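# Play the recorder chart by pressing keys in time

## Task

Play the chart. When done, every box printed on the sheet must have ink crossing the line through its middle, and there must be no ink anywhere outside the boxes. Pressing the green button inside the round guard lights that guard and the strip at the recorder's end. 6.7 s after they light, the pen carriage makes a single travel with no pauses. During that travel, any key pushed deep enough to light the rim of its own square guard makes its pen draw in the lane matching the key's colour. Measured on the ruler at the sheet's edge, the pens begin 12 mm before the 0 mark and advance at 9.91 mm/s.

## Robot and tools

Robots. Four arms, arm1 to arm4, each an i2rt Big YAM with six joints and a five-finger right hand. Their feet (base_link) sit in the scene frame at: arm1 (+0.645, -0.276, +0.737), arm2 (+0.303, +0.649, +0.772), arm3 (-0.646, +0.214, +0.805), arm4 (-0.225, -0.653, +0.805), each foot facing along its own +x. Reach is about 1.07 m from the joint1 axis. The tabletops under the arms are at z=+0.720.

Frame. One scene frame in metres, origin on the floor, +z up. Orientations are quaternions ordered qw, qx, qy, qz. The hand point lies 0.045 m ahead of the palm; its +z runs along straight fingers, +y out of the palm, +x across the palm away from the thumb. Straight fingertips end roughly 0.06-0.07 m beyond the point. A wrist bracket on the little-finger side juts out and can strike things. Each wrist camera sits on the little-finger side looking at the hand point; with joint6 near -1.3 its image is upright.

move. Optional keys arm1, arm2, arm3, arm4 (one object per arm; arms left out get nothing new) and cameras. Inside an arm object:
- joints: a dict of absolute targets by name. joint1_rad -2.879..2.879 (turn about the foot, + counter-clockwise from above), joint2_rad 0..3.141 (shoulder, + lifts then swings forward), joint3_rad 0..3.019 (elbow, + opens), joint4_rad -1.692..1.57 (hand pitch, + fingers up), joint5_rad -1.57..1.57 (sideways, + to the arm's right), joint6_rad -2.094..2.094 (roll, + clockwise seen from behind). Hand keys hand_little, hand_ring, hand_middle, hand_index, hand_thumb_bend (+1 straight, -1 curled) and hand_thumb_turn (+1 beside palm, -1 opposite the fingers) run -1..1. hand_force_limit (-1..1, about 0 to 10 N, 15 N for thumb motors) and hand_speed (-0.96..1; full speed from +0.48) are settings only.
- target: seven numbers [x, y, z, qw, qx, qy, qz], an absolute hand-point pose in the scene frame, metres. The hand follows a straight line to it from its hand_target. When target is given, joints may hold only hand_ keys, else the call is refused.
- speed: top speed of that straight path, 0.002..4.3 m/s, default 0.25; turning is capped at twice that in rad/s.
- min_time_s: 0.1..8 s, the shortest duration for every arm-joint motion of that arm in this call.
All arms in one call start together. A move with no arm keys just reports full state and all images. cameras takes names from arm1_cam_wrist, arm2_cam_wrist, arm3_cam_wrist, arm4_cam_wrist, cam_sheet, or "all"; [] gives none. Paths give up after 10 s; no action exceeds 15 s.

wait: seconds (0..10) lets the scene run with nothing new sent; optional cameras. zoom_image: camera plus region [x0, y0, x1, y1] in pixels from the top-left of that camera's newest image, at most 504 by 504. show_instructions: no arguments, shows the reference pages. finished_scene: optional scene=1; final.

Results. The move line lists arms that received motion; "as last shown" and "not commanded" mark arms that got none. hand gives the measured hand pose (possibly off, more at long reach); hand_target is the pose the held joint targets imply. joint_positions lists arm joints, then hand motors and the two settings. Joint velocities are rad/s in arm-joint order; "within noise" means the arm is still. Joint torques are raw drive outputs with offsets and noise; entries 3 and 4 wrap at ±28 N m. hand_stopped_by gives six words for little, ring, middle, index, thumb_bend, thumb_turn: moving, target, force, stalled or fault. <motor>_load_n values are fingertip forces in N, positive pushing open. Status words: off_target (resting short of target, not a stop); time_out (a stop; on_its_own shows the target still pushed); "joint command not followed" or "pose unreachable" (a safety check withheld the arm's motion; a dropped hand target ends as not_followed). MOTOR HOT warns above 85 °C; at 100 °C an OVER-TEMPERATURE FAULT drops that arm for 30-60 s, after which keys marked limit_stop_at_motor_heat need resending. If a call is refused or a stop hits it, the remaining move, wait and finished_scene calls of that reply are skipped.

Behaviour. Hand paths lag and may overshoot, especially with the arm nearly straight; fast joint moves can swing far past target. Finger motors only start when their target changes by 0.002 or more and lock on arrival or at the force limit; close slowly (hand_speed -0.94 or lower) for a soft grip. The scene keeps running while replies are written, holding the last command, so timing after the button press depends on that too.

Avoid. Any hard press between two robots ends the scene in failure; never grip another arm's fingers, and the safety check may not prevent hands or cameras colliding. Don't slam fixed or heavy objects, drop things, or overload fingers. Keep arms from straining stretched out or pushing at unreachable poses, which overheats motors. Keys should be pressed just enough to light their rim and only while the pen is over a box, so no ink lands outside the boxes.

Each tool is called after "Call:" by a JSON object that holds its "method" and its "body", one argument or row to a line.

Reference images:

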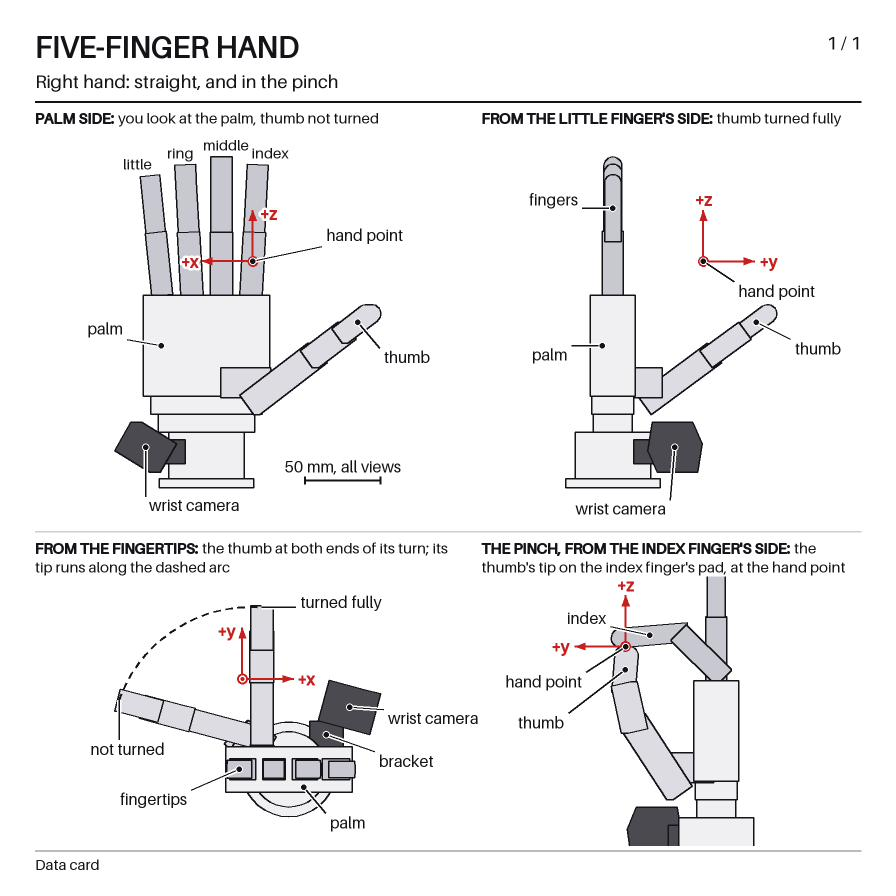

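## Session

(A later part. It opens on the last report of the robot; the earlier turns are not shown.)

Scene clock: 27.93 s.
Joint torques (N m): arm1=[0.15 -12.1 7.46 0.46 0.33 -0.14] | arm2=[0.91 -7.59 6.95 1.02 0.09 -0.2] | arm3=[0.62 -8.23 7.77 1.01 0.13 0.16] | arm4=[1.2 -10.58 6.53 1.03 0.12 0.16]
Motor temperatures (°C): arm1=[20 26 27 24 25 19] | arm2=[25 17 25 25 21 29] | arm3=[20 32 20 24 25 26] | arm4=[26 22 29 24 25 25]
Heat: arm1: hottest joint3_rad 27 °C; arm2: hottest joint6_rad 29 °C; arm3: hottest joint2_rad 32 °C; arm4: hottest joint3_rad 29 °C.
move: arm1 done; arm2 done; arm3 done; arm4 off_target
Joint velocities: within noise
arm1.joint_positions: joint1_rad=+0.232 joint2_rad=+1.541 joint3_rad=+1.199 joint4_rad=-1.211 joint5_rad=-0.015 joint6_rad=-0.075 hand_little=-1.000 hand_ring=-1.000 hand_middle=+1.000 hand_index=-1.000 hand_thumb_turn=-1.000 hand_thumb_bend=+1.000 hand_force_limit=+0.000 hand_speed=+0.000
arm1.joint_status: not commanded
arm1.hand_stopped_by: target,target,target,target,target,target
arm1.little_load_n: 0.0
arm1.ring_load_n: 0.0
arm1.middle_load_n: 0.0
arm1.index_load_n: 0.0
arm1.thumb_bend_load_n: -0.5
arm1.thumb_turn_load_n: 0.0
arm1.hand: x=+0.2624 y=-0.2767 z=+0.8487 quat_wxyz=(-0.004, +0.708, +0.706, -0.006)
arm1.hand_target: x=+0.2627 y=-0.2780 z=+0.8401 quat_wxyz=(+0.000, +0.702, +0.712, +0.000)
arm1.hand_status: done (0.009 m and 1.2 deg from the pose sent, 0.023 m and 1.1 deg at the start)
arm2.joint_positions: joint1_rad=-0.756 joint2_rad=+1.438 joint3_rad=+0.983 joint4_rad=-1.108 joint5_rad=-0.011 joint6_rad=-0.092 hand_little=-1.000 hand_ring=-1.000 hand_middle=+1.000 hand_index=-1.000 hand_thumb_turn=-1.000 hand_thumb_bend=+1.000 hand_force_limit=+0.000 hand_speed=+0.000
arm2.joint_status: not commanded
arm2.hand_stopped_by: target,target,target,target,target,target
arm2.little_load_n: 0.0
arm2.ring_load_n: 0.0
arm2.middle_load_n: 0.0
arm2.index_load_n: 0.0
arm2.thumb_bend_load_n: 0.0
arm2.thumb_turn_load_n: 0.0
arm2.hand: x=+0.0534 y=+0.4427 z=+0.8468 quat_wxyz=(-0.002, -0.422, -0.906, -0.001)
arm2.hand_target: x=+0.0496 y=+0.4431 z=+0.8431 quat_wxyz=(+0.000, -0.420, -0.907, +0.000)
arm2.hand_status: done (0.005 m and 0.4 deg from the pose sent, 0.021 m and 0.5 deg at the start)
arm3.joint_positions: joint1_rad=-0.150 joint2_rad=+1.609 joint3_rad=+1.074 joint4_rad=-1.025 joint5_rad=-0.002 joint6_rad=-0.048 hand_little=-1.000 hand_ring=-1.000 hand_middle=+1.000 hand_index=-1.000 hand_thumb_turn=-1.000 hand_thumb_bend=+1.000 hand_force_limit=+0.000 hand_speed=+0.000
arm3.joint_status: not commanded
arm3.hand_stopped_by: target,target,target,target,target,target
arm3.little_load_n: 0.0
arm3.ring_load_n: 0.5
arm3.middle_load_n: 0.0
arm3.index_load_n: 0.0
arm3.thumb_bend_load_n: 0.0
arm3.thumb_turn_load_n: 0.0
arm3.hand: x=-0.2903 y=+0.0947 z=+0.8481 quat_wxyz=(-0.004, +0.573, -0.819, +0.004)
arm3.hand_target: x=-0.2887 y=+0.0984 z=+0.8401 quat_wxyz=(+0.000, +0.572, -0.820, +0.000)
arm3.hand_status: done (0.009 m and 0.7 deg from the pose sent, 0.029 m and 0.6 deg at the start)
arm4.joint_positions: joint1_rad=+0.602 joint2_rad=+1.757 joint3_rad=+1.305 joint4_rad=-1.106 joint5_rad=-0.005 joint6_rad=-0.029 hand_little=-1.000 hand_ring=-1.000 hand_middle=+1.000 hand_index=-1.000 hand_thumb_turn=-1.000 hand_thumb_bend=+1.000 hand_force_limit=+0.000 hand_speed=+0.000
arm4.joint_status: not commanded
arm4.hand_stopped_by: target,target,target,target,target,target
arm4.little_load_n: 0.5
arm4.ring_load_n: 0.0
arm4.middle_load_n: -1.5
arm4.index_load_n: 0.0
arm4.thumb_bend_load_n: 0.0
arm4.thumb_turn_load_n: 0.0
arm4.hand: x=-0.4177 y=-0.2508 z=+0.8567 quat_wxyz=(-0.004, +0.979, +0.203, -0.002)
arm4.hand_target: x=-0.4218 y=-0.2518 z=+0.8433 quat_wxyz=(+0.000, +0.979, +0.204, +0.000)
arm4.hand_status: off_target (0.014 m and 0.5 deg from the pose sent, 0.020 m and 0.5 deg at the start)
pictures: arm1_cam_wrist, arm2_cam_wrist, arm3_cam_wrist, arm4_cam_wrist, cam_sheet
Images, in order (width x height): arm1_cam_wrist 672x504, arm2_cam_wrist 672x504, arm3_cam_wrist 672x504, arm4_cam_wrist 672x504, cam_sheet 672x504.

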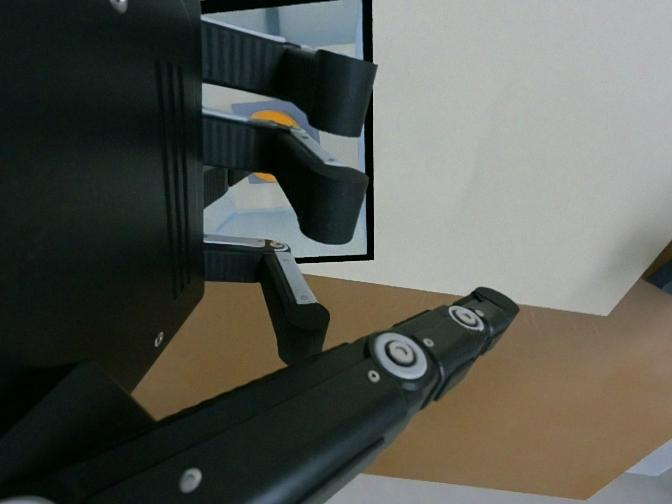

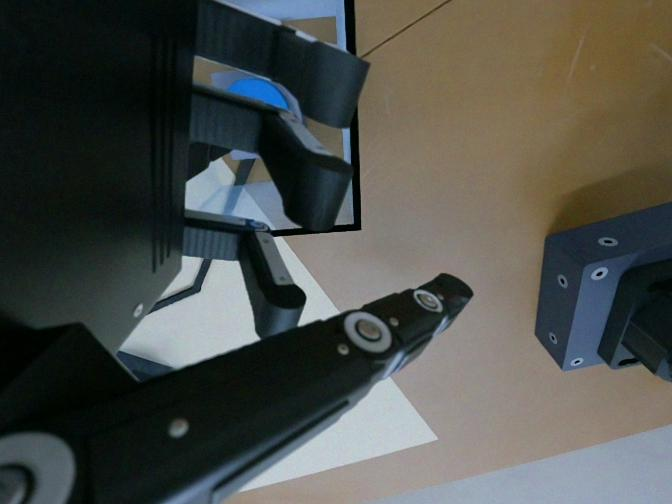

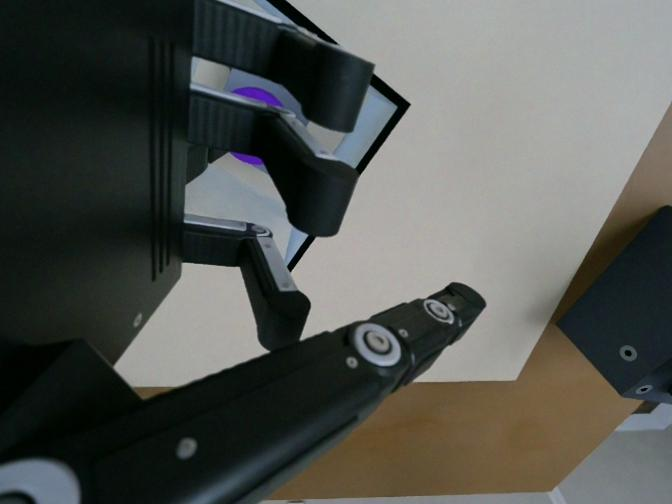

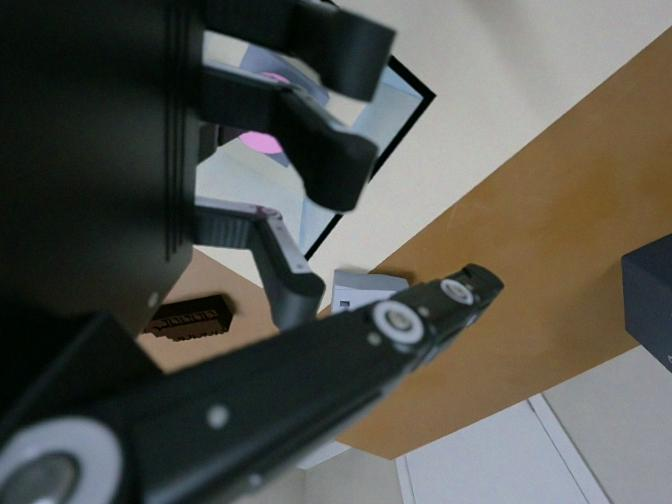

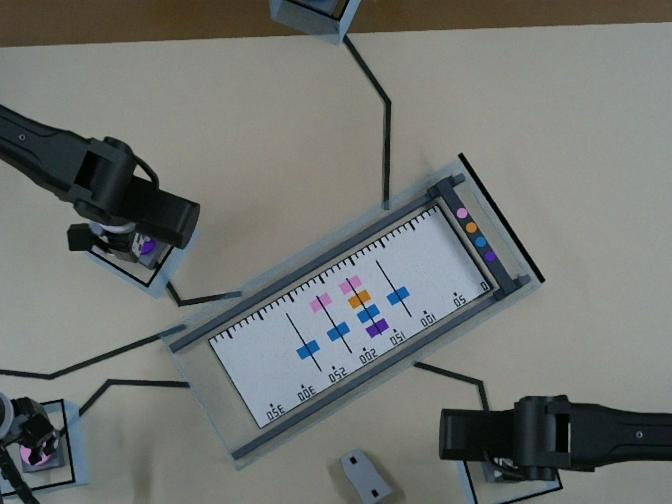

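Call:
{"method": "move", "body": {
  "arm1": {"target":[0.2625,-0.278,0.83,0,0.7022,0.712,0],"speed":0.05},
  "arm2": {"target":[0.0496,0.443,0.833,0,0.4202,0.9074,0],"speed":0.05},
  "arm3": {"target":[-0.2885,0.0985,0.83,0,0.5721,-0.8202,0],"speed":0.05},
  "arm4": {"target":[-0.422,-0.2515,0.838,0,0.9789,0.2045,0],"speed":0.05},
  "cameras": ["all"]
}}

Scene clock: 29.33 s.
Joint torques (N m): arm1=[0.21 -11.93 7.24 0.46 0.33 -0.14] | arm2=[0.85 -6.77 6.35 1.24 0.09 -0.2] | arm3=[1.32 -7.77 7.27 1.29 0.17 0.17] | arm4=[1.2 -10.29 6.38 1.16 0.11 0.16]
Motor temperatures (°C): arm1=[20 26 27 24 25 19] | arm2=[25 17 25 25 21 29] | arm3=[20 32 20 24 25 26] | arm4=[26 22 29 24 25 25]
Heat: arm1: hottest joint3_rad 27 °C; arm2: hottest joint6_rad 29 °C; arm3: hottest joint2_rad 32 °C; arm4: hottest joint3_rad 29 °C.
move: arm1 done; arm2 done; arm3 off_target; arm4 off_target
Joint velocities: within noise
arm1.joint_positions: joint1_rad=+0.232 joint2_rad=+1.548 joint3_rad=+1.184 joint4_rad=-1.185 joint5_rad=-0.015 joint6_rad=-0.075 hand_little=-1.000 hand_ring=-1.000 hand_middle=+1.000 hand_index=-1.000 hand_thumb_turn=-1.000 hand_thumb_bend=+1.000 hand_force_limit=+0.000 hand_speed=+0.000
arm1.joint_status: not commanded
arm1.hand_stopped_by: target,target,target,target,target,target
arm1.little_load_n: 0.0
arm1.ring_load_n: 0.0
arm1.middle_load_n: 0.0
arm1.index_load_n: 0.0
arm1.thumb_bend_load_n: 0.0
arm1.thumb_turn_load_n: 0.0
arm1.hand: x=+0.2614 y=-0.2765 z=+0.8403 quat_wxyz=(-0.006, +0.708, +0.706, -0.007)
arm1.hand_target: x=+0.2627 y=-0.2780 z=+0.8303 quat_wxyz=(+0.000, +0.702, +0.712, +0.000)
arm1.hand_status: done (0.010 m and 1.4 deg from the pose sent, 0.019 m and 1.2 deg at the start)
arm2.joint_positions: joint1_rad=-0.756 joint2_rad=+1.443 joint3_rad=+0.976 joint4_rad=-1.085 joint5_rad=-0.011 joint6_rad=-0.092 hand_little=-1.000 hand_ring=-1.000 hand_middle=+1.000 hand_index=-1.000 hand_thumb_turn=-1.000 hand_thumb_bend=+1.000 hand_force_limit=+0.000 hand_speed=+0.000
arm2.joint_status: not commanded
arm2.hand_stopped_by: target,target,target,target,target,target
arm2.little_load_n: 0.0
arm2.ring_load_n: 0.0
arm2.middle_load_n: -1.0
arm2.index_load_n: 0.0
arm2.thumb_bend_load_n: 0.0
arm2.thumb_turn_load_n: 0.0
arm2.hand: x=+0.0510 y=+0.4410 z=+0.8420 quat_wxyz=(+0.001, -0.422, -0.906, +0.004)
arm2.hand_target: x=+0.0497 y=+0.4431 z=+0.8332 quat_wxyz=(+0.000, -0.420, -0.907, +0.000)
arm2.hand_status: done (0.009 m and 0.6 deg from the pose sent, 0.014 m and 0.4 deg at the start)
arm3.joint_positions: joint1_rad=-0.150 joint2_rad=+1.613 joint3_rad=+1.069 joint4_rad=-1.003 joint5_rad=-0.002 joint6_rad=-0.048 hand_little=-1.000 hand_ring=-1.000 hand_middle=+1.000 hand_index=-1.000 hand_thumb_turn=-1.000 hand_thumb_bend=+1.000 hand_force_limit=+0.000 hand_speed=+0.000
arm3.joint_status: not commanded
arm3.hand_stopped_by: target,target,target,target,target,target
arm3.little_load_n: 0.0
arm3.ring_load_n: 0.0
arm3.middle_load_n: -1.0
arm3.index_load_n: 0.0
arm3.thumb_bend_load_n: 0.0
arm3.thumb_turn_load_n: 0.0
arm3.hand: x=-0.2876 y=+0.0935 z=+0.8441 quat_wxyz=(-0.007, +0.573, -0.819, +0.009)
arm3.hand_target: x=-0.2889 y=+0.0984 z=+0.8304 quat_wxyz=(+0.000, +0.572, -0.820, +0.000)
arm3.hand_status: off_target (0.015 m and 1.4 deg from the pose sent, 0.019 m and 0.7 deg at the start)
arm4.joint_positions: joint1_rad=+0.602 joint2_rad=+1.757 joint3_rad=+1.299 joint4_rad=-1.096 joint5_rad=-0.005 joint6_rad=-0.029 hand_little=-1.000 hand_ring=-1.000 hand_middle=+1.000 hand_index=-1.000 hand_thumb_turn=-1.000 hand_thumb_bend=+1.000 hand_force_limit=+0.000 hand_speed=+0.000
arm4.joint_status: not commanded
arm4.hand_stopped_by: target,target,target,target,target,target
arm4.little_load_n: 0.0
arm4.ring_load_n: 0.0
arm4.middle_load_n: -1.5
arm4.index_load_n: 0.0
arm4.thumb_bend_load_n: 0.0
arm4.thumb_turn_load_n: 0.0
arm4.hand: x=-0.4177 y=-0.2508 z=+0.8544 quat_wxyz=(-0.006, +0.979, +0.203, -0.002)
arm4.hand_target: x=-0.4217 y=-0.2519 z=+0.8385 quat_wxyz=(+0.000, +0.979, +0.204, +0.000)
arm4.hand_status: off_target (0.017 m and 0.7 deg from the pose sent, 0.019 m and 0.5 deg at the start)
pictures: arm1_cam_wrist, arm2_cam_wrist, arm3_cam_wrist, arm4_cam_wrist, cam_sheet
Images, in order (width x height): arm1_cam_wrist 672x504, arm2_cam_wrist 672x504, arm3_cam_wrist 672x504, arm4_cam_wrist 672x504, cam_sheet 672x504.

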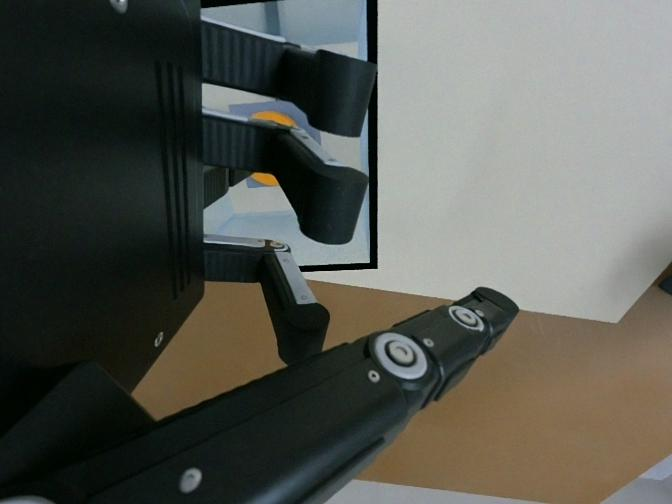

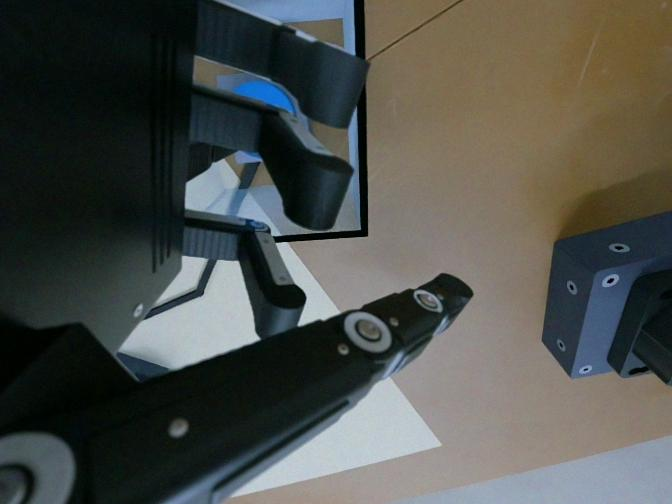

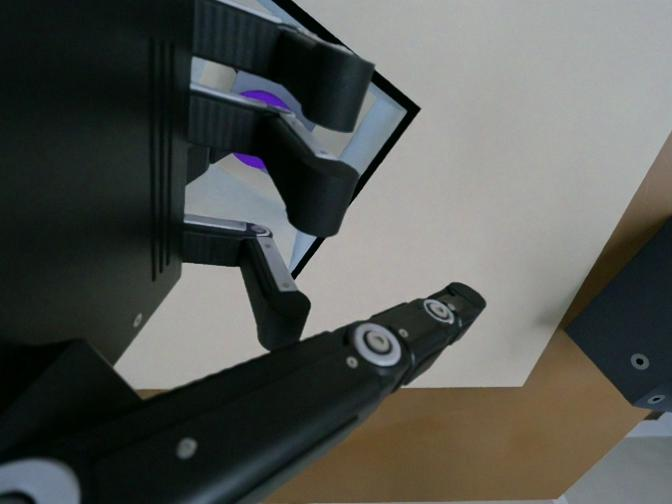

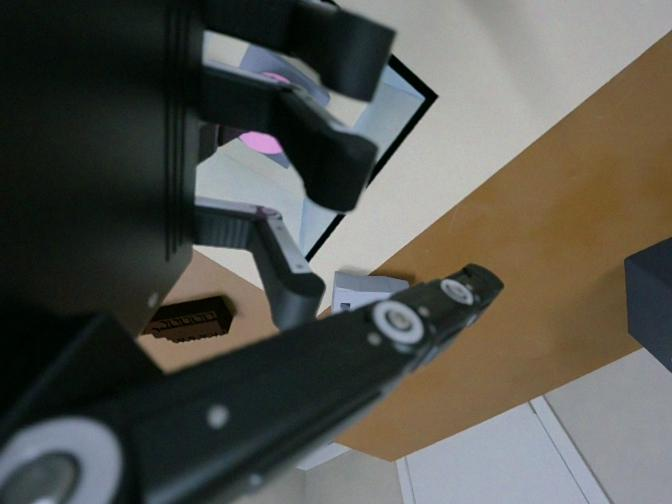

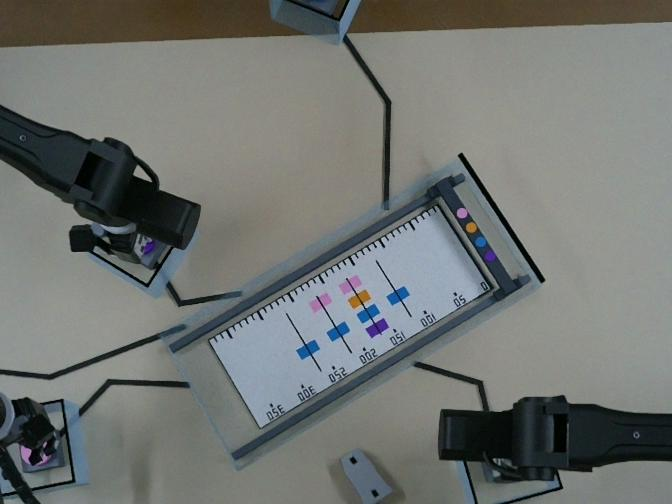

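Call:
{"method": "move", "body": {
  "arm1": {"target":[0.2625,-0.278,0.822,0,0.7022,0.712,0],"speed":0.05},
  "arm2": {"target":[0.0496,0.443,0.824,0,0.4202,0.9074,0],"speed":0.05},
  "arm3": {"target":[-0.2885,0.0985,0.822,0,0.5721,-0.8202,0],"speed":0.05},
  "arm4": {"target":[-0.422,-0.2515,0.828,0,0.9789,0.2045,0],"speed":0.05},
  "cameras": ["all"]
}}

Scene clock: 30.57 s.
Joint torques (N m): arm1=[0.21 -11.28 6.54 0.87 0.33 -0.14] | arm2=[0.85 -5.71 6.04 1.59 0.1 -0.2] | arm3=[1.79 -6.83 7.05 1.62 0.18 0.18] | arm4=[1.44 -9.76 5.91 1.57 0.11 0.13]
Motor temperatures (°C): arm1=[20 26 27 24 25 19] | arm2=[25 17 25 25 21 29] | arm3=[20 32 20 24 25 26] | arm4=[26 22 29 24 25 25]
Heat: arm1: hottest joint3_rad 27 °C; arm2: hottest joint6_rad 29 °C; arm3: hottest joint2_rad 32 °C; arm4: hottest joint3_rad 29 °C.
move: arm1 off_target; arm2 off_target; arm3 off_target; arm4 off_target
Joint velocities: within noise
arm1.joint_positions: joint1_rad=+0.232 joint2_rad=+1.548 joint3_rad=+1.179 joint4_rad=-1.176 joint5_rad=-0.015 joint6_rad=-0.075 hand_little=-1.000 hand_ring=-1.000 hand_middle=+1.000 hand_index=-1.000 hand_thumb_turn=-1.000 hand_thumb_bend=+1.000 hand_force_limit=+0.000 hand_speed=+0.000
arm1.joint_status: not commanded
arm1.hand_stopped_by: target,target,target,target,target,target
arm1.little_load_n: 0.0
arm1.ring_load_n: 0.0
arm1.middle_load_n: -1.5
arm1.index_load_n: 0.0
arm1.thumb_bend_load_n: 0.0
arm1.thumb_turn_load_n: 0.0
arm1.hand: x=+0.2610 y=-0.2765 z=+0.8383 quat_wxyz=(-0.007, +0.708, +0.707, -0.009)
arm1.hand_target: x=+0.2629 y=-0.2780 z=+0.8226 quat_wxyz=(+0.000, +0.702, +0.712, +0.000)
arm1.hand_status: off_target (0.016 m and 1.5 deg from the pose sent, 0.018 m and 1.4 deg at the start)
arm2.joint_positions: joint1_rad=-0.756 joint2_rad=+1.443 joint3_rad=+0.966 joint4_rad=-1.068 joint5_rad=-0.012 joint6_rad=-0.092 hand_little=-1.000 hand_ring=-1.000 hand_middle=+1.000 hand_index=-1.000 hand_thumb_turn=-1.000 hand_thumb_bend=+1.000 hand_force_limit=+0.000 hand_speed=+0.000
arm2.joint_status: not commanded
arm2.hand_stopped_by: target,target,target,target,target,target
arm2.little_load_n: 0.0
arm2.ring_load_n: 0.0
arm2.middle_load_n: -1.5
arm2.index_load_n: 0.0
arm2.thumb_bend_load_n: 0.0
arm2.thumb_turn_load_n: 0.0
arm2.hand: x=+0.0511 y=+0.4410 z=+0.8383 quat_wxyz=(+0.002, -0.422, -0.906, +0.007)
arm2.hand_target: x=+0.0500 y=+0.4433 z=+0.8245 quat_wxyz=(+0.000, -0.420, -0.907, +0.000)
arm2.hand_status: off_target (0.015 m and 0.9 deg from the pose sent, 0.018 m and 0.6 deg at the start)
arm3.joint_positions: joint1_rad=-0.150 joint2_rad=+1.613 joint3_rad=+1.062 joint4_rad=-0.991 joint5_rad=-0.002 joint6_rad=-0.048 hand_little=-1.000 hand_ring=-1.000 hand_middle=+1.000 hand_index=-1.000 hand_thumb_turn=-1.000 hand_thumb_bend=+1.000 hand_force_limit=+0.000 hand_speed=+0.000
arm3.joint_status: not commanded
arm3.hand_stopped_by: target,target,target,target,target,target
arm3.little_load_n: 0.0
arm3.ring_load_n: -0.5
arm3.middle_load_n: -2.0
arm3.index_load_n: 0.0
arm3.thumb_bend_load_n: 0.0
arm3.thumb_turn_load_n: 0.5
arm3.hand: x=-0.2877 y=+0.0935 z=+0.8414 quat_wxyz=(-0.009, +0.573, -0.819, +0.011)
arm3.hand_target: x=-0.2893 y=+0.0985 z=+0.8228 quat_wxyz=(+0.000, +0.572, -0.820, +0.000)
arm3.hand_status: off_target (0.020 m and 1.7 deg from the pose sent, 0.023 m and 1.4 deg at the start)
arm4.joint_positions: joint1_rad=+0.602 joint2_rad=+1.757 joint3_rad=+1.291 joint4_rad=-1.083 joint5_rad=-0.005 joint6_rad=-0.029 hand_little=-1.000 hand_ring=-1.000 hand_middle=+1.000 hand_index=-1.000 hand_thumb_turn=-1.000 hand_thumb_bend=+1.000 hand_force_limit=+0.000 hand_speed=+0.000
arm4.joint_status: not commanded
arm4.hand_stopped_by: target,target,target,target,target,target
arm4.little_load_n: 0.0
arm4.ring_load_n: 0.0
arm4.middle_load_n: -3.0
arm4.index_load_n: 0.0
arm4.thumb_bend_load_n: -0.5
arm4.thumb_turn_load_n: 0.0
arm4.hand: x=-0.4177 y=-0.2508 z=+0.8514 quat_wxyz=(-0.008, +0.979, +0.203, -0.002)
arm4.hand_target: x=-0.4215 y=-0.2524 z=+0.8289 quat_wxyz=(+0.000, +0.979, +0.204, +0.000)
arm4.hand_status: off_target (0.024 m and 1.0 deg from the pose sent, 0.027 m and 0.7 deg at the start)
pictures: arm1_cam_wrist, arm2_cam_wrist, arm3_cam_wrist, arm4_cam_wrist, cam_sheet
Images, in order (width x height): arm1_cam_wrist 672x504, arm2_cam_wrist 672x504, arm3_cam_wrist 672x504, arm4_cam_wrist 672x504, cam_sheet 672x504.

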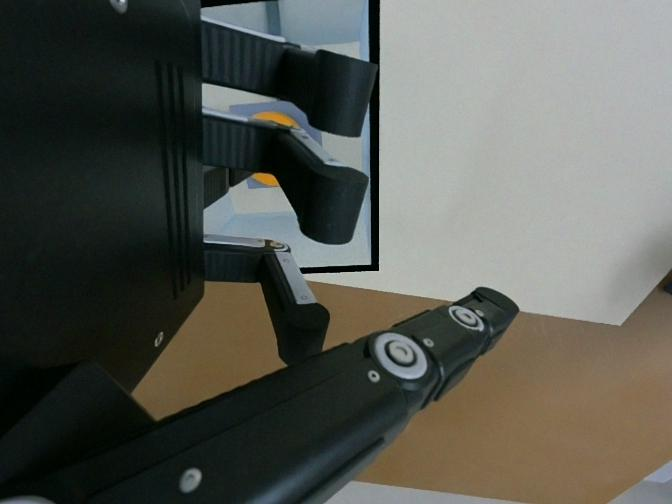

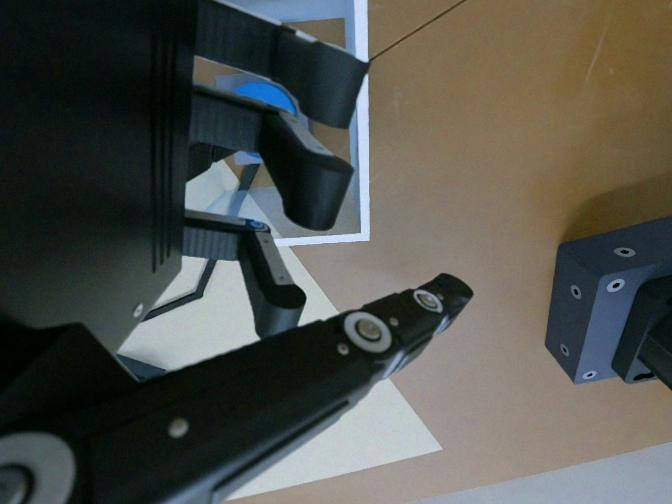

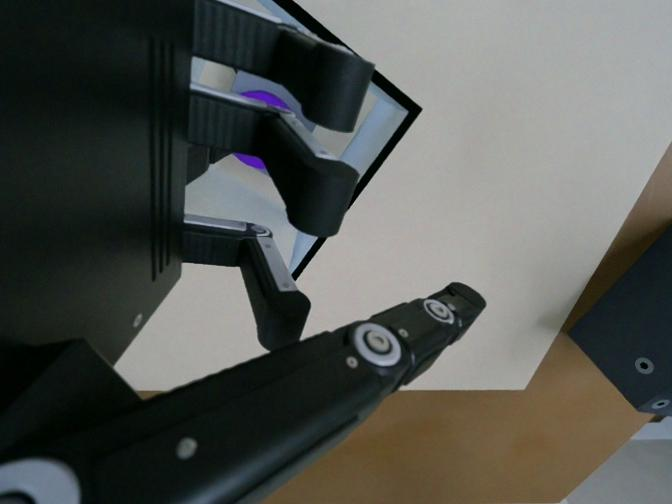

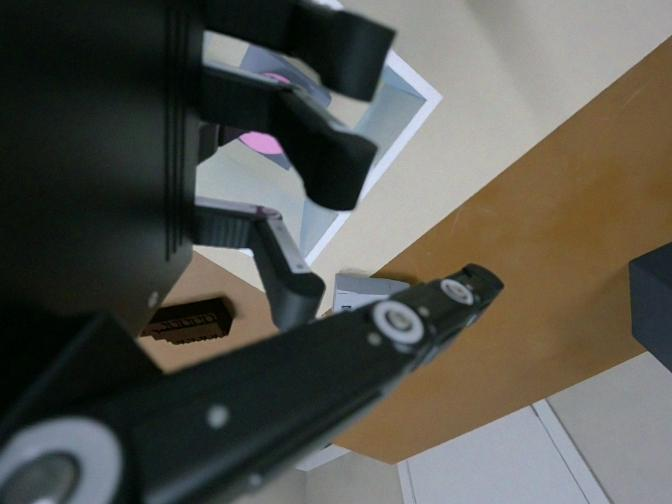

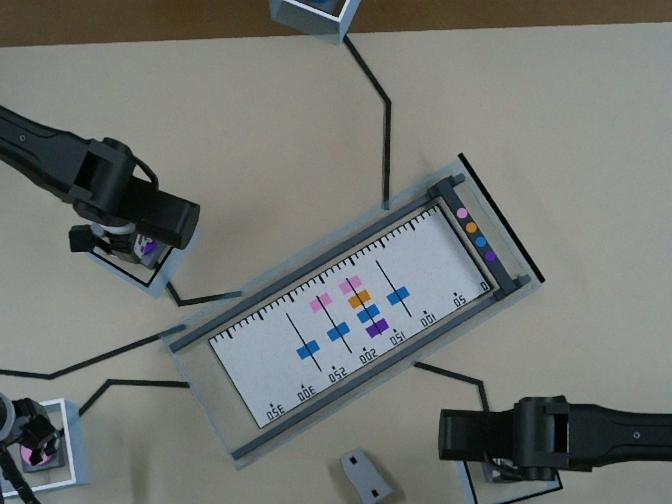

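Call:
{"method": "move", "body": {
  "arm1": {"target":[0.2625,-0.278,0.812,0,0.7022,0.712,0],"speed":0.05},
  "arm3": {"target":[-0.2885,0.0985,0.814,0,0.5721,-0.8202,0],"speed":0.05},
  "cameras": ["arm1_cam_wrist","arm3_cam_wrist","cam_sheet"]
}}

Scene clock: 31.70 s.
Joint torques (N m): arm1=[0.21 -10.29 6 1.29 0.33 -0.13] | arm2=[0.85 -5.77 6.05 1.61 0.1 -0.19] | arm3=[1.9 -5.95 6.65 2.1 0.13 0.18] | arm4=[1.32 -10.05 6.12 1.57 0.13 0.14]
Motor temperatures (°C): arm1=[20 26 27 24 25 19] | arm2=[25 17 25 25 21 29] | arm3=[20 32 20 24 25 26] | arm4=[26 22 29 24 25 25]
Heat: arm1: hottest joint3_rad 27 °C; arm2: hottest joint6_rad 29 °C; arm3: hottest joint2_rad 32 °C; arm4: hottest joint3_rad 29 °C.
move: arm1 off_target; arm3 off_target
Joint velocities: within noise
arm1.joint_positions: joint1_rad=+0.232 joint2_rad=+1.548 joint3_rad=+1.169 joint4_rad=-1.161 joint5_rad=-0.015 joint6_rad=-0.076 hand_little=-1.000 hand_ring=-1.000 hand_middle=+1.000 hand_index=-1.000 hand_thumb_turn=-1.000 hand_thumb_bend=+1.000 hand_force_limit=+0.000 hand_speed=+0.000
arm1.joint_status: not commanded
arm1.hand_stopped_by: target,target,target,target,target,target
arm1.little_load_n: 0.0
arm1.ring_load_n: 0.0
arm1.middle_load_n: -3.0
arm1.index_load_n: 0.0
arm1.thumb_bend_load_n: 0.0
arm1.thumb_turn_load_n: 0.0
arm1.hand: x=+0.2612 y=-0.2764 z=+0.8345 quat_wxyz=(-0.009, +0.707, +0.707, -0.010)
arm1.hand_target: x=+0.2634 y=-0.2780 z=+0.8130 quat_wxyz=(+0.000, +0.702, +0.712, +0.000)
arm1.hand_status: off_target (0.023 m and 1.7 deg from the pose sent, 0.026 m and 1.5 deg at the start)
arm2, arm4: as last shown
arm2.middle_load_n: -2.0
arm3.joint_positions: joint1_rad=-0.150 joint2_rad=+1.614 joint3_rad=+1.055 joint4_rad=-0.980 joint5_rad=-0.002 joint6_rad=-0.048 hand_little=-1.000 hand_ring=-1.000 hand_middle=+1.000 hand_index=-1.000 hand_thumb_turn=-1.000 hand_thumb_bend=+1.000 hand_force_limit=+0.000 hand_speed=+0.000
arm3.joint_status: not commanded
arm3.hand_stopped_by: target,target,target,target,target,target
arm3.little_load_n: 0.0
arm3.ring_load_n: 0.0
arm3.middle_load_n: -3.0
arm3.index_load_n: 0.0
arm3.thumb_bend_load_n: 0.0
arm3.thumb_turn_load_n: 0.0
arm3.hand: x=-0.2877 y=+0.0936 z=+0.8388 quat_wxyz=(-0.010, +0.573, -0.819, +0.013)
arm3.hand_target: x=-0.2898 y=+0.0987 z=+0.8153 quat_wxyz=(+0.000, +0.572, -0.820, +0.000)
arm3.hand_status: off_target (0.025 m and 1.8 deg from the pose sent, 0.028 m and 1.6 deg at the start)
arm4.thumb_bend_load_n: 0.0
Images, in order (width x height): arm1_cam_wrist 672x504, arm3_cam_wrist 672x504, cam_sheet 672x504.

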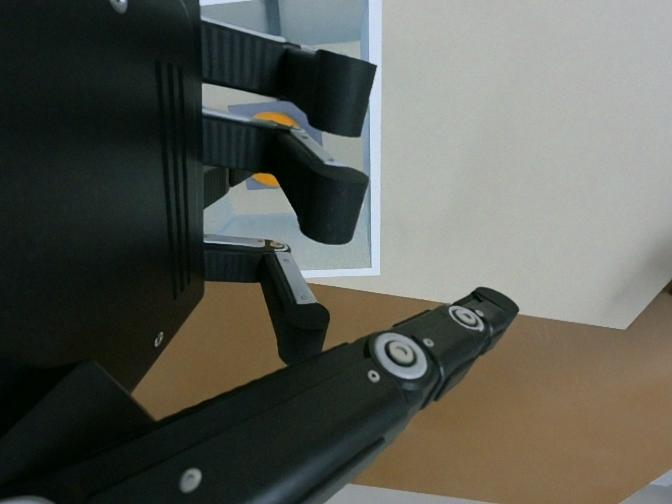

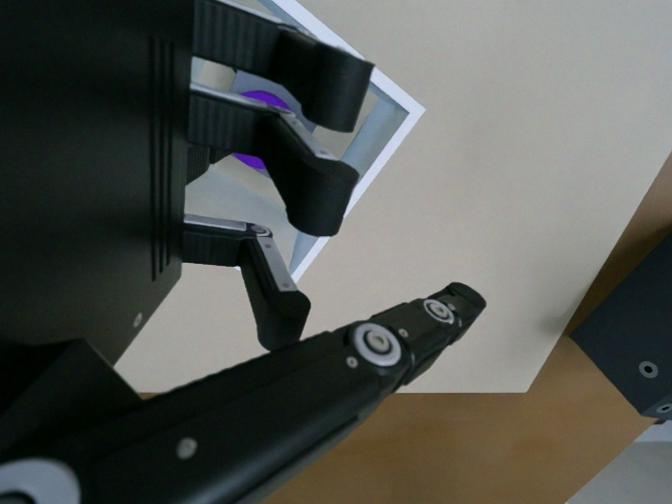

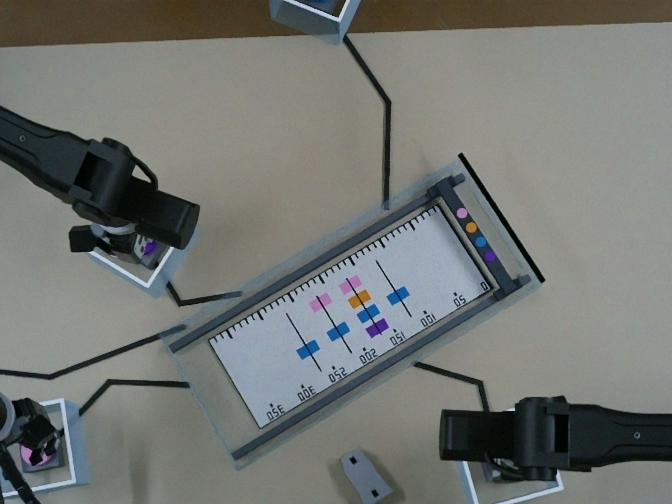

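Call:
{"method": "move", "body": {
  "arm1": {"target":[0.2625,-0.278,0.865,0,0.7022,0.712,0],"speed":0.1},
  "arm2": {"target":[0.0496,0.443,0.865,0,0.4202,0.9074,0],"speed":0.1},
  "arm3": {"target":[-0.2885,0.0985,0.865,0,0.5721,-0.8202,0],"speed":0.1},
  "arm4": {"target":[-0.422,-0.2515,1.0,0,0.9789,0.2045,0],"speed":0.15}
}}

Call:
{"method": "move", "body": {
  "arm4": {"target":[-0.599,-0.086,0.98,0,0.9627,0.2706,0],"speed":0.2,"joints":{"hand_little":1,"hand_ring":1,"hand_index":1}},
  "cameras": ["arm4_cam_wrist","arm3_cam_wrist","arm1_cam_wrist","cam_sheet"]
}}

Scene clock: 35.13 s.
Joint torques (N m): arm1=[0.15 -14.8 11.3 -0.34 0.33 -0.14] | arm2=[0.91 -10.05 10.06 -0.02 0.09 -0.2] | arm3=[1.08 -10.93 10.89 -0.01 0.11 0.18] | arm4=[1.44 -13.33 11.74 -0.28 0.09 0.11]
Motor temperatures (°C): arm1=[20 26 27 24 25 19] | arm2=[25 17 25 25 21 29] | arm3=[20 32 20 24 25 26] | arm4=[26 22 30 24 25 25]
Heat: arm1: hottest joint3_rad 27 °C; arm2: hottest joint6_rad 29 °C; arm3: hottest joint2_rad 32 °C; arm4: hottest joint3_rad 30 °C.
move: arm1 off_target; arm2 off_target; arm3 off_target; arm4 off_target
Joint velocities: arm1=[within noise] | arm2=[within noise] | arm3=[within noise] | arm4=[-0.015 -0.015 -0.017 -0.046 -0.022 0.037]
arm1.joint_positions: joint1_rad=+0.232 joint2_rad=+1.547 joint3_rad=+1.195 joint4_rad=-1.258 joint5_rad=-0.015 joint6_rad=-0.076 hand_little=-1.000 hand_ring=-1.000 hand_middle=+1.000 hand_index=-1.000 hand_thumb_turn=-1.000 hand_thumb_bend=+1.000 hand_force_limit=+0.000 hand_speed=+0.000
arm1.joint_status: not commanded
arm1.hand_stopped_by: target,target,target,target,target,target
arm1.little_load_n: 0.0
arm1.ring_load_n: 0.0
arm1.middle_load_n: 0.0
arm1.index_load_n: 0.0
arm1.thumb_bend_load_n: 0.0
arm1.thumb_turn_load_n: 0.0
arm1.hand: x=+0.2765 y=-0.2777 z=+0.8487 quat_wxyz=(+0.018, +0.707, +0.706, +0.013)
arm1.hand_target: x=+0.2631 y=-0.2781 z=+0.8650 quat_wxyz=(+0.000, +0.702, +0.712, +0.000)
arm1.hand_status: off_target (0.021 m and 2.6 deg from the pose sent, 0.031 m and 1.7 deg at the start)
arm2.joint_positions: joint1_rad=-0.756 joint2_rad=+1.439 joint3_rad=+0.973 joint4_rad=-1.145 joint5_rad=-0.011 joint6_rad=-0.092 hand_little=-1.000 hand_ring=-1.000 hand_middle=+1.000 hand_index=-1.000 hand_thumb_turn=-1.000 hand_thumb_bend=+1.000 hand_force_limit=+0.000 hand_speed=+0.000
arm2.joint_status: not commanded
arm2.hand_stopped_by: target,target,target,target,target,target
arm2.little_load_n: 0.0
arm2.ring_load_n: -0.5
arm2.middle_load_n: 0.0
arm2.index_load_n: 0.0
arm2.thumb_bend_load_n: -0.5
arm2.thumb_turn_load_n: 0.0
arm2.hand: x=+0.0652 y=+0.4509 z=+0.8465 quat_wxyz=(-0.014, -0.422, -0.906, -0.022)
arm2.hand_target: x=+0.0502 y=+0.4434 z=+0.8649 quat_wxyz=(+0.000, -0.420, -0.907, +0.000)
arm2.hand_status: off_target (0.025 m and 3.0 deg from the pose sent, 0.027 m and 0.9 deg at the start)
arm3.joint_positions: joint1_rad=-0.150 joint2_rad=+1.607 joint3_rad=+1.068 joint4_rad=-1.072 joint5_rad=-0.002 joint6_rad=-0.047 hand_little=-1.000 hand_ring=-1.000 hand_middle=+1.000 hand_index=-1.000 hand_thumb_turn=-1.000 hand_thumb_bend=+1.000 hand_force_limit=+0.000 hand_speed=+0.000
arm3.joint_status: not commanded
arm3.hand_stopped_by: target,target,target,target,target,target
arm3.little_load_n: 0.5
arm3.ring_load_n: 0.5
arm3.middle_load_n: 0.0
arm3.index_load_n: 0.0
arm3.thumb_bend_load_n: 0.0
arm3.thumb_turn_load_n: 0.0
arm3.hand: x=-0.3045 y=+0.1007 z=+0.8503 quat_wxyz=(+0.010, +0.573, -0.820, -0.018)
arm3.hand_target: x=-0.2891 y=+0.0987 z=+0.8651 quat_wxyz=(+0.000, +0.572, -0.820, +0.000)
arm3.hand_status: off_target (0.022 m and 2.3 deg from the pose sent, 0.027 m and 1.9 deg at the start)
arm4.joint_positions: joint1_rad=+0.602 joint2_rad=+1.678 joint3_rad=+1.521 joint4_rad=-1.462 joint5_rad=-0.005 joint6_rad=-0.029 hand_little=-1.000 hand_ring=-1.000 hand_middle=+1.000 hand_index=-1.000 hand_thumb_turn=-1.000 hand_thumb_bend=+1.000 hand_force_limit=+0.000 hand_speed=+0.000
arm4.joint_status: not commanded
arm4.hand_stopped_by: target,target,target,target,target,target
arm4.little_load_n: 0.0
arm4.ring_load_n: 0.0
arm4.middle_load_n: 0.0
arm4.index_load_n: 0.0
arm4.thumb_bend_load_n: 0.0
arm4.thumb_turn_load_n: 0.0
arm4.hand: x=-0.4140 y=-0.2610 z=+0.9779 quat_wxyz=(+0.026, +0.979, +0.203, +0.004)
arm4.hand_target: x=-0.4216 y=-0.2524 z=+0.9999 quat_wxyz=(+0.000, +0.979, +0.204, +0.000)
arm4.hand_status: off_target (0.025 m and 3.0 deg from the pose sent, 0.149 m and 1.0 deg at the start)
pictures: none

Scene clock: 37.30 s.
Joint torques (N m): arm1=[0.15 -14.74 11.3 -0.34 0.33 -0.14] | arm2=[0.79 -10.11 10.07 -0.03 0.09 -0.2] | arm3=[1.73 -10.7 10.88 0.13 0.11 0.14] | arm4=[1.14 -18.73 11.97 -0.1 0 0.18]
Motor temperatures (°C): arm1=[20 26 28 24 25 19] | arm2=[25 17 25 25 21 28] | arm3=[20 32 20 24 25 26] | arm4=[26 22 30 24 25 25]
Heat: arm1: hottest joint3_rad 28 °C; arm2: hottest joint6_rad 28 °C; arm3: hottest joint2_rad 32 °C; arm4: hottest joint3_rad 30 °C.
move: arm4 off_target
Joint velocities: within noise
arm1, arm2, arm3: as last shown
arm1.thumb_bend_load_n: -0.5
arm2.ring_load_n: 0.0
arm2.thumb_bend_load_n: 0.0
arm3.joint_positions: joint1_rad=-0.150 joint2_rad=+1.607 joint3_rad=+1.070 joint4_rad=-1.072 joint5_rad=-0.002 joint6_rad=-0.047 hand_little=-1.000 hand_ring=-1.000 hand_middle=+1.000 hand_index=-1.000 hand_thumb_turn=-1.000 hand_thumb_bend=+1.000 hand_force_limit=+0.000 hand_speed=+0.000
arm3.little_load_n: 0.0
arm3.ring_load_n: 0.0
arm3.hand: x=-0.3036 y=+0.1003 z=+0.8509 quat_wxyz=(+0.009, +0.573, -0.820, -0.017)
arm4.joint_positions: joint1_rad=+0.747 joint2_rad=+2.317 joint3_rad=+2.517 joint4_rad=-1.671 joint5_rad=-0.005 joint6_rad=-0.010 hand_little=+1.000 hand_ring=+1.000 hand_middle=+1.000 hand_index=+1.000 hand_thumb_turn=-1.000 hand_thumb_bend=+1.000 hand_force_limit=+0.000 hand_speed=+0.000
arm4.joint_status: all done
arm4.hand_stopped_by: target,target,target,target,target,target
arm4.little_load_n: 0.0
arm4.ring_load_n: 0.0
arm4.middle_load_n: 0.0
arm4.index_load_n: 0.0
arm4.thumb_bend_load_n: 0.0
arm4.thumb_turn_load_n: 0.0
arm4.hand: x=-0.5880 y=-0.0884 z=+0.9668 quat_wxyz=(-0.046, +0.963, +0.264, -0.014)
arm4.hand_target: x=-0.5982 y=-0.0871 z=+0.9795 quat_wxyz=(-0.060, +0.962, +0.266, -0.019)
arm4.hand_status: off_target (0.017 m and 5.5 deg from the pose sent, 0.255 m and 8.5 deg at the start; a joint's target at an end of its range on 32 of 65 steps)
pictures: arm1_cam_wrist, arm3_cam_wrist, arm4_cam_wrist, cam_sheet
Images, in order (width x height): arm1_cam_wrist 672x504, arm3_cam_wrist 672x504, arm4_cam_wrist 672x504, cam_sheet 672x504.

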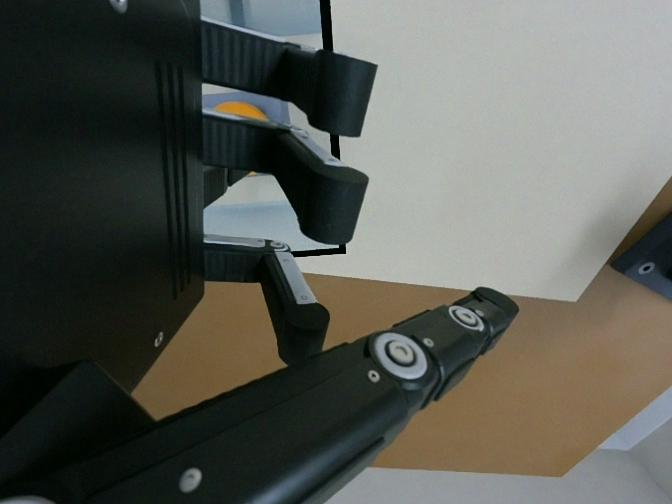

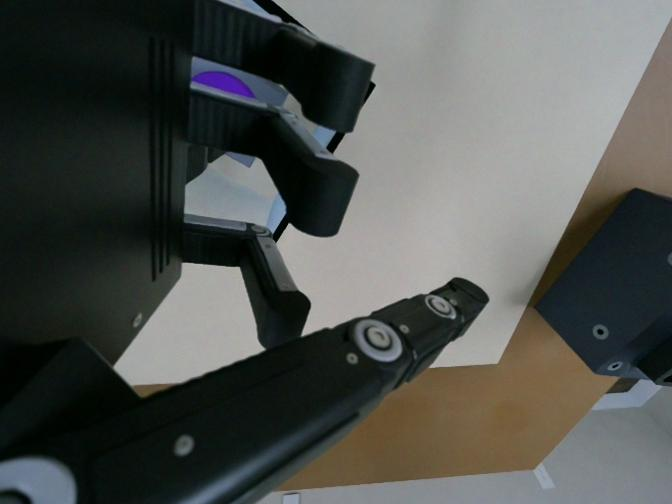

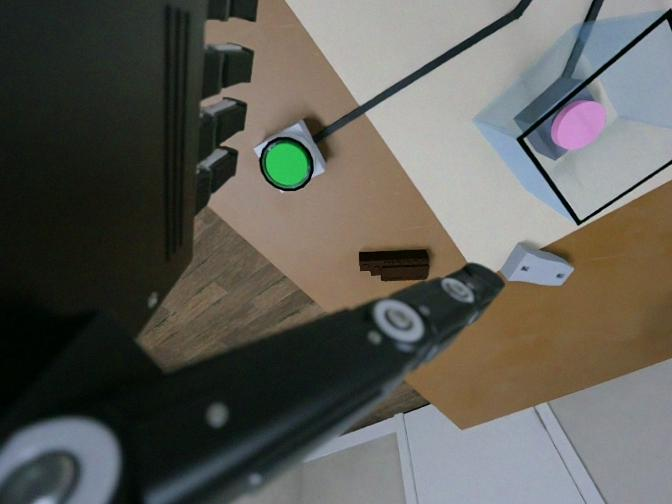

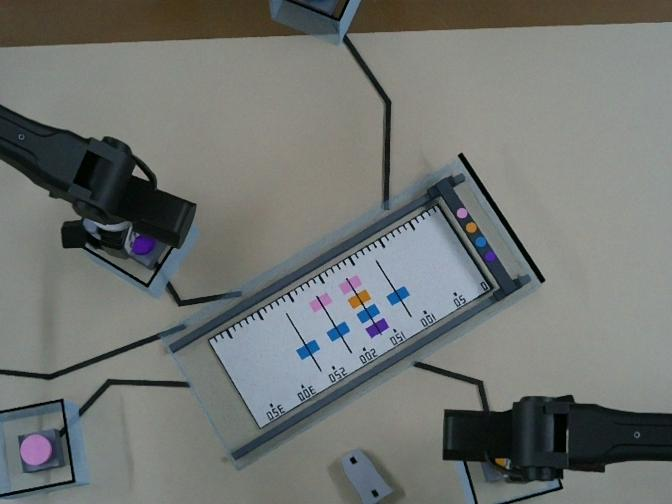

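Call:
{"method": "move", "body": {
  "arm4": {"target":[-0.6473,-0.120,0.90,0,0.9502,0.3115,0],"speed":0.15},
  "cameras": ["arm4_cam_wrist"]
}}

Call:
{"method": "zoom_image", "body": {
  "camera": "arm4_cam_wrist",
  "region": [180, 0, 420, 260]
}}

Scene clock: 39.43 s.
Joint torques (N m): arm1=[0.15 -14.74 11.3 -0.34 0.33 -0.14] | arm2=[0.79 -10.11 10.07 -0.02 0.09 -0.19] | arm3=[1.44 -10.29 10.77 0.17 0.11 0.2] | arm4=[0.15 -20.48 11.64 -0.32 0.07 0.11]
Motor temperatures (°C): arm1=[20 26 28 24 25 19] | arm2=[25 17 25 25 21 28] | arm3=[20 32 20 24 25 26] | arm4=[26 23 30 24 25 25]
Heat: arm1: hottest joint3_rad 28 °C; arm2: hottest joint6_rad 28 °C; arm3: hottest joint2_rad 32 °C; arm4: hottest joint3_rad 30 °C.
move: arm4 off_target
Joint velocities: within noise
arm1, arm2, arm3: as last shown
arm1.little_load_n: 0.5
arm1.thumb_bend_load_n: 0.0
arm4.joint_positions: joint1_rad=+0.844 joint2_rad=+2.453 joint3_rad=+2.522 joint4_rad=-1.671 joint5_rad=-0.003 joint6_rad=-0.010 hand_little=+1.000 hand_ring=+1.000 hand_middle=+1.000 hand_index=+1.000 hand_thumb_turn=-1.000 hand_thumb_bend=+1.000 hand_force_limit=+0.000 hand_speed=+0.000
arm4.joint_status: not commanded
arm4.hand_stopped_by: target,target,target,target,target,target
arm4.little_load_n: 0.0
arm4.ring_load_n: 0.0
arm4.middle_load_n: 0.0
arm4.index_load_n: 0.0
arm4.thumb_bend_load_n: 0.0
arm4.thumb_turn_load_n: 0.0
arm4.hand: x=-0.6403 y=-0.1264 z=+0.8798 quat_wxyz=(+0.018, +0.950, +0.311, +0.005)
arm4.hand_target: x=-0.6468 y=-0.1209 z=+0.9000 quat_wxyz=(-0.003, +0.950, +0.311, -0.001)
arm4.hand_status: off_target (0.022 m and 2.1 deg from the pose sent, 0.095 m and 7.8 deg at the start; a joint's target at an end of its range on 25 of 44 steps)
Images, in order (width x height): arm4_cam_wrist 672x504.

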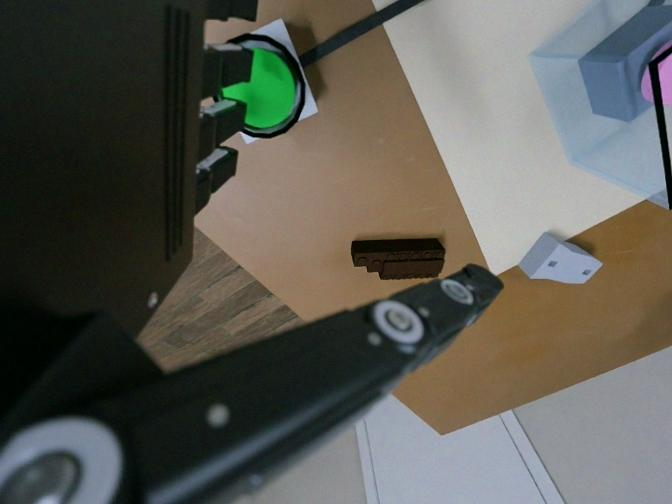

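Scaled by 1.938 from the camera's image (finer frame: 960x720).

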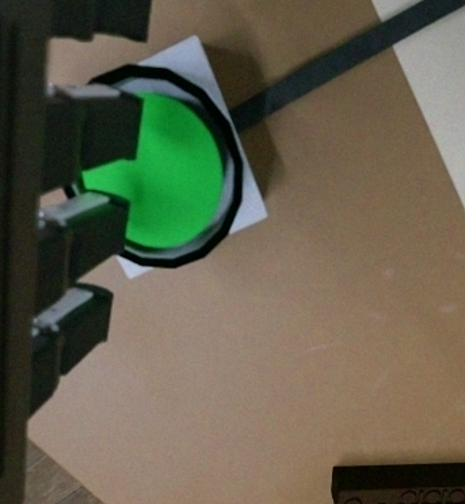

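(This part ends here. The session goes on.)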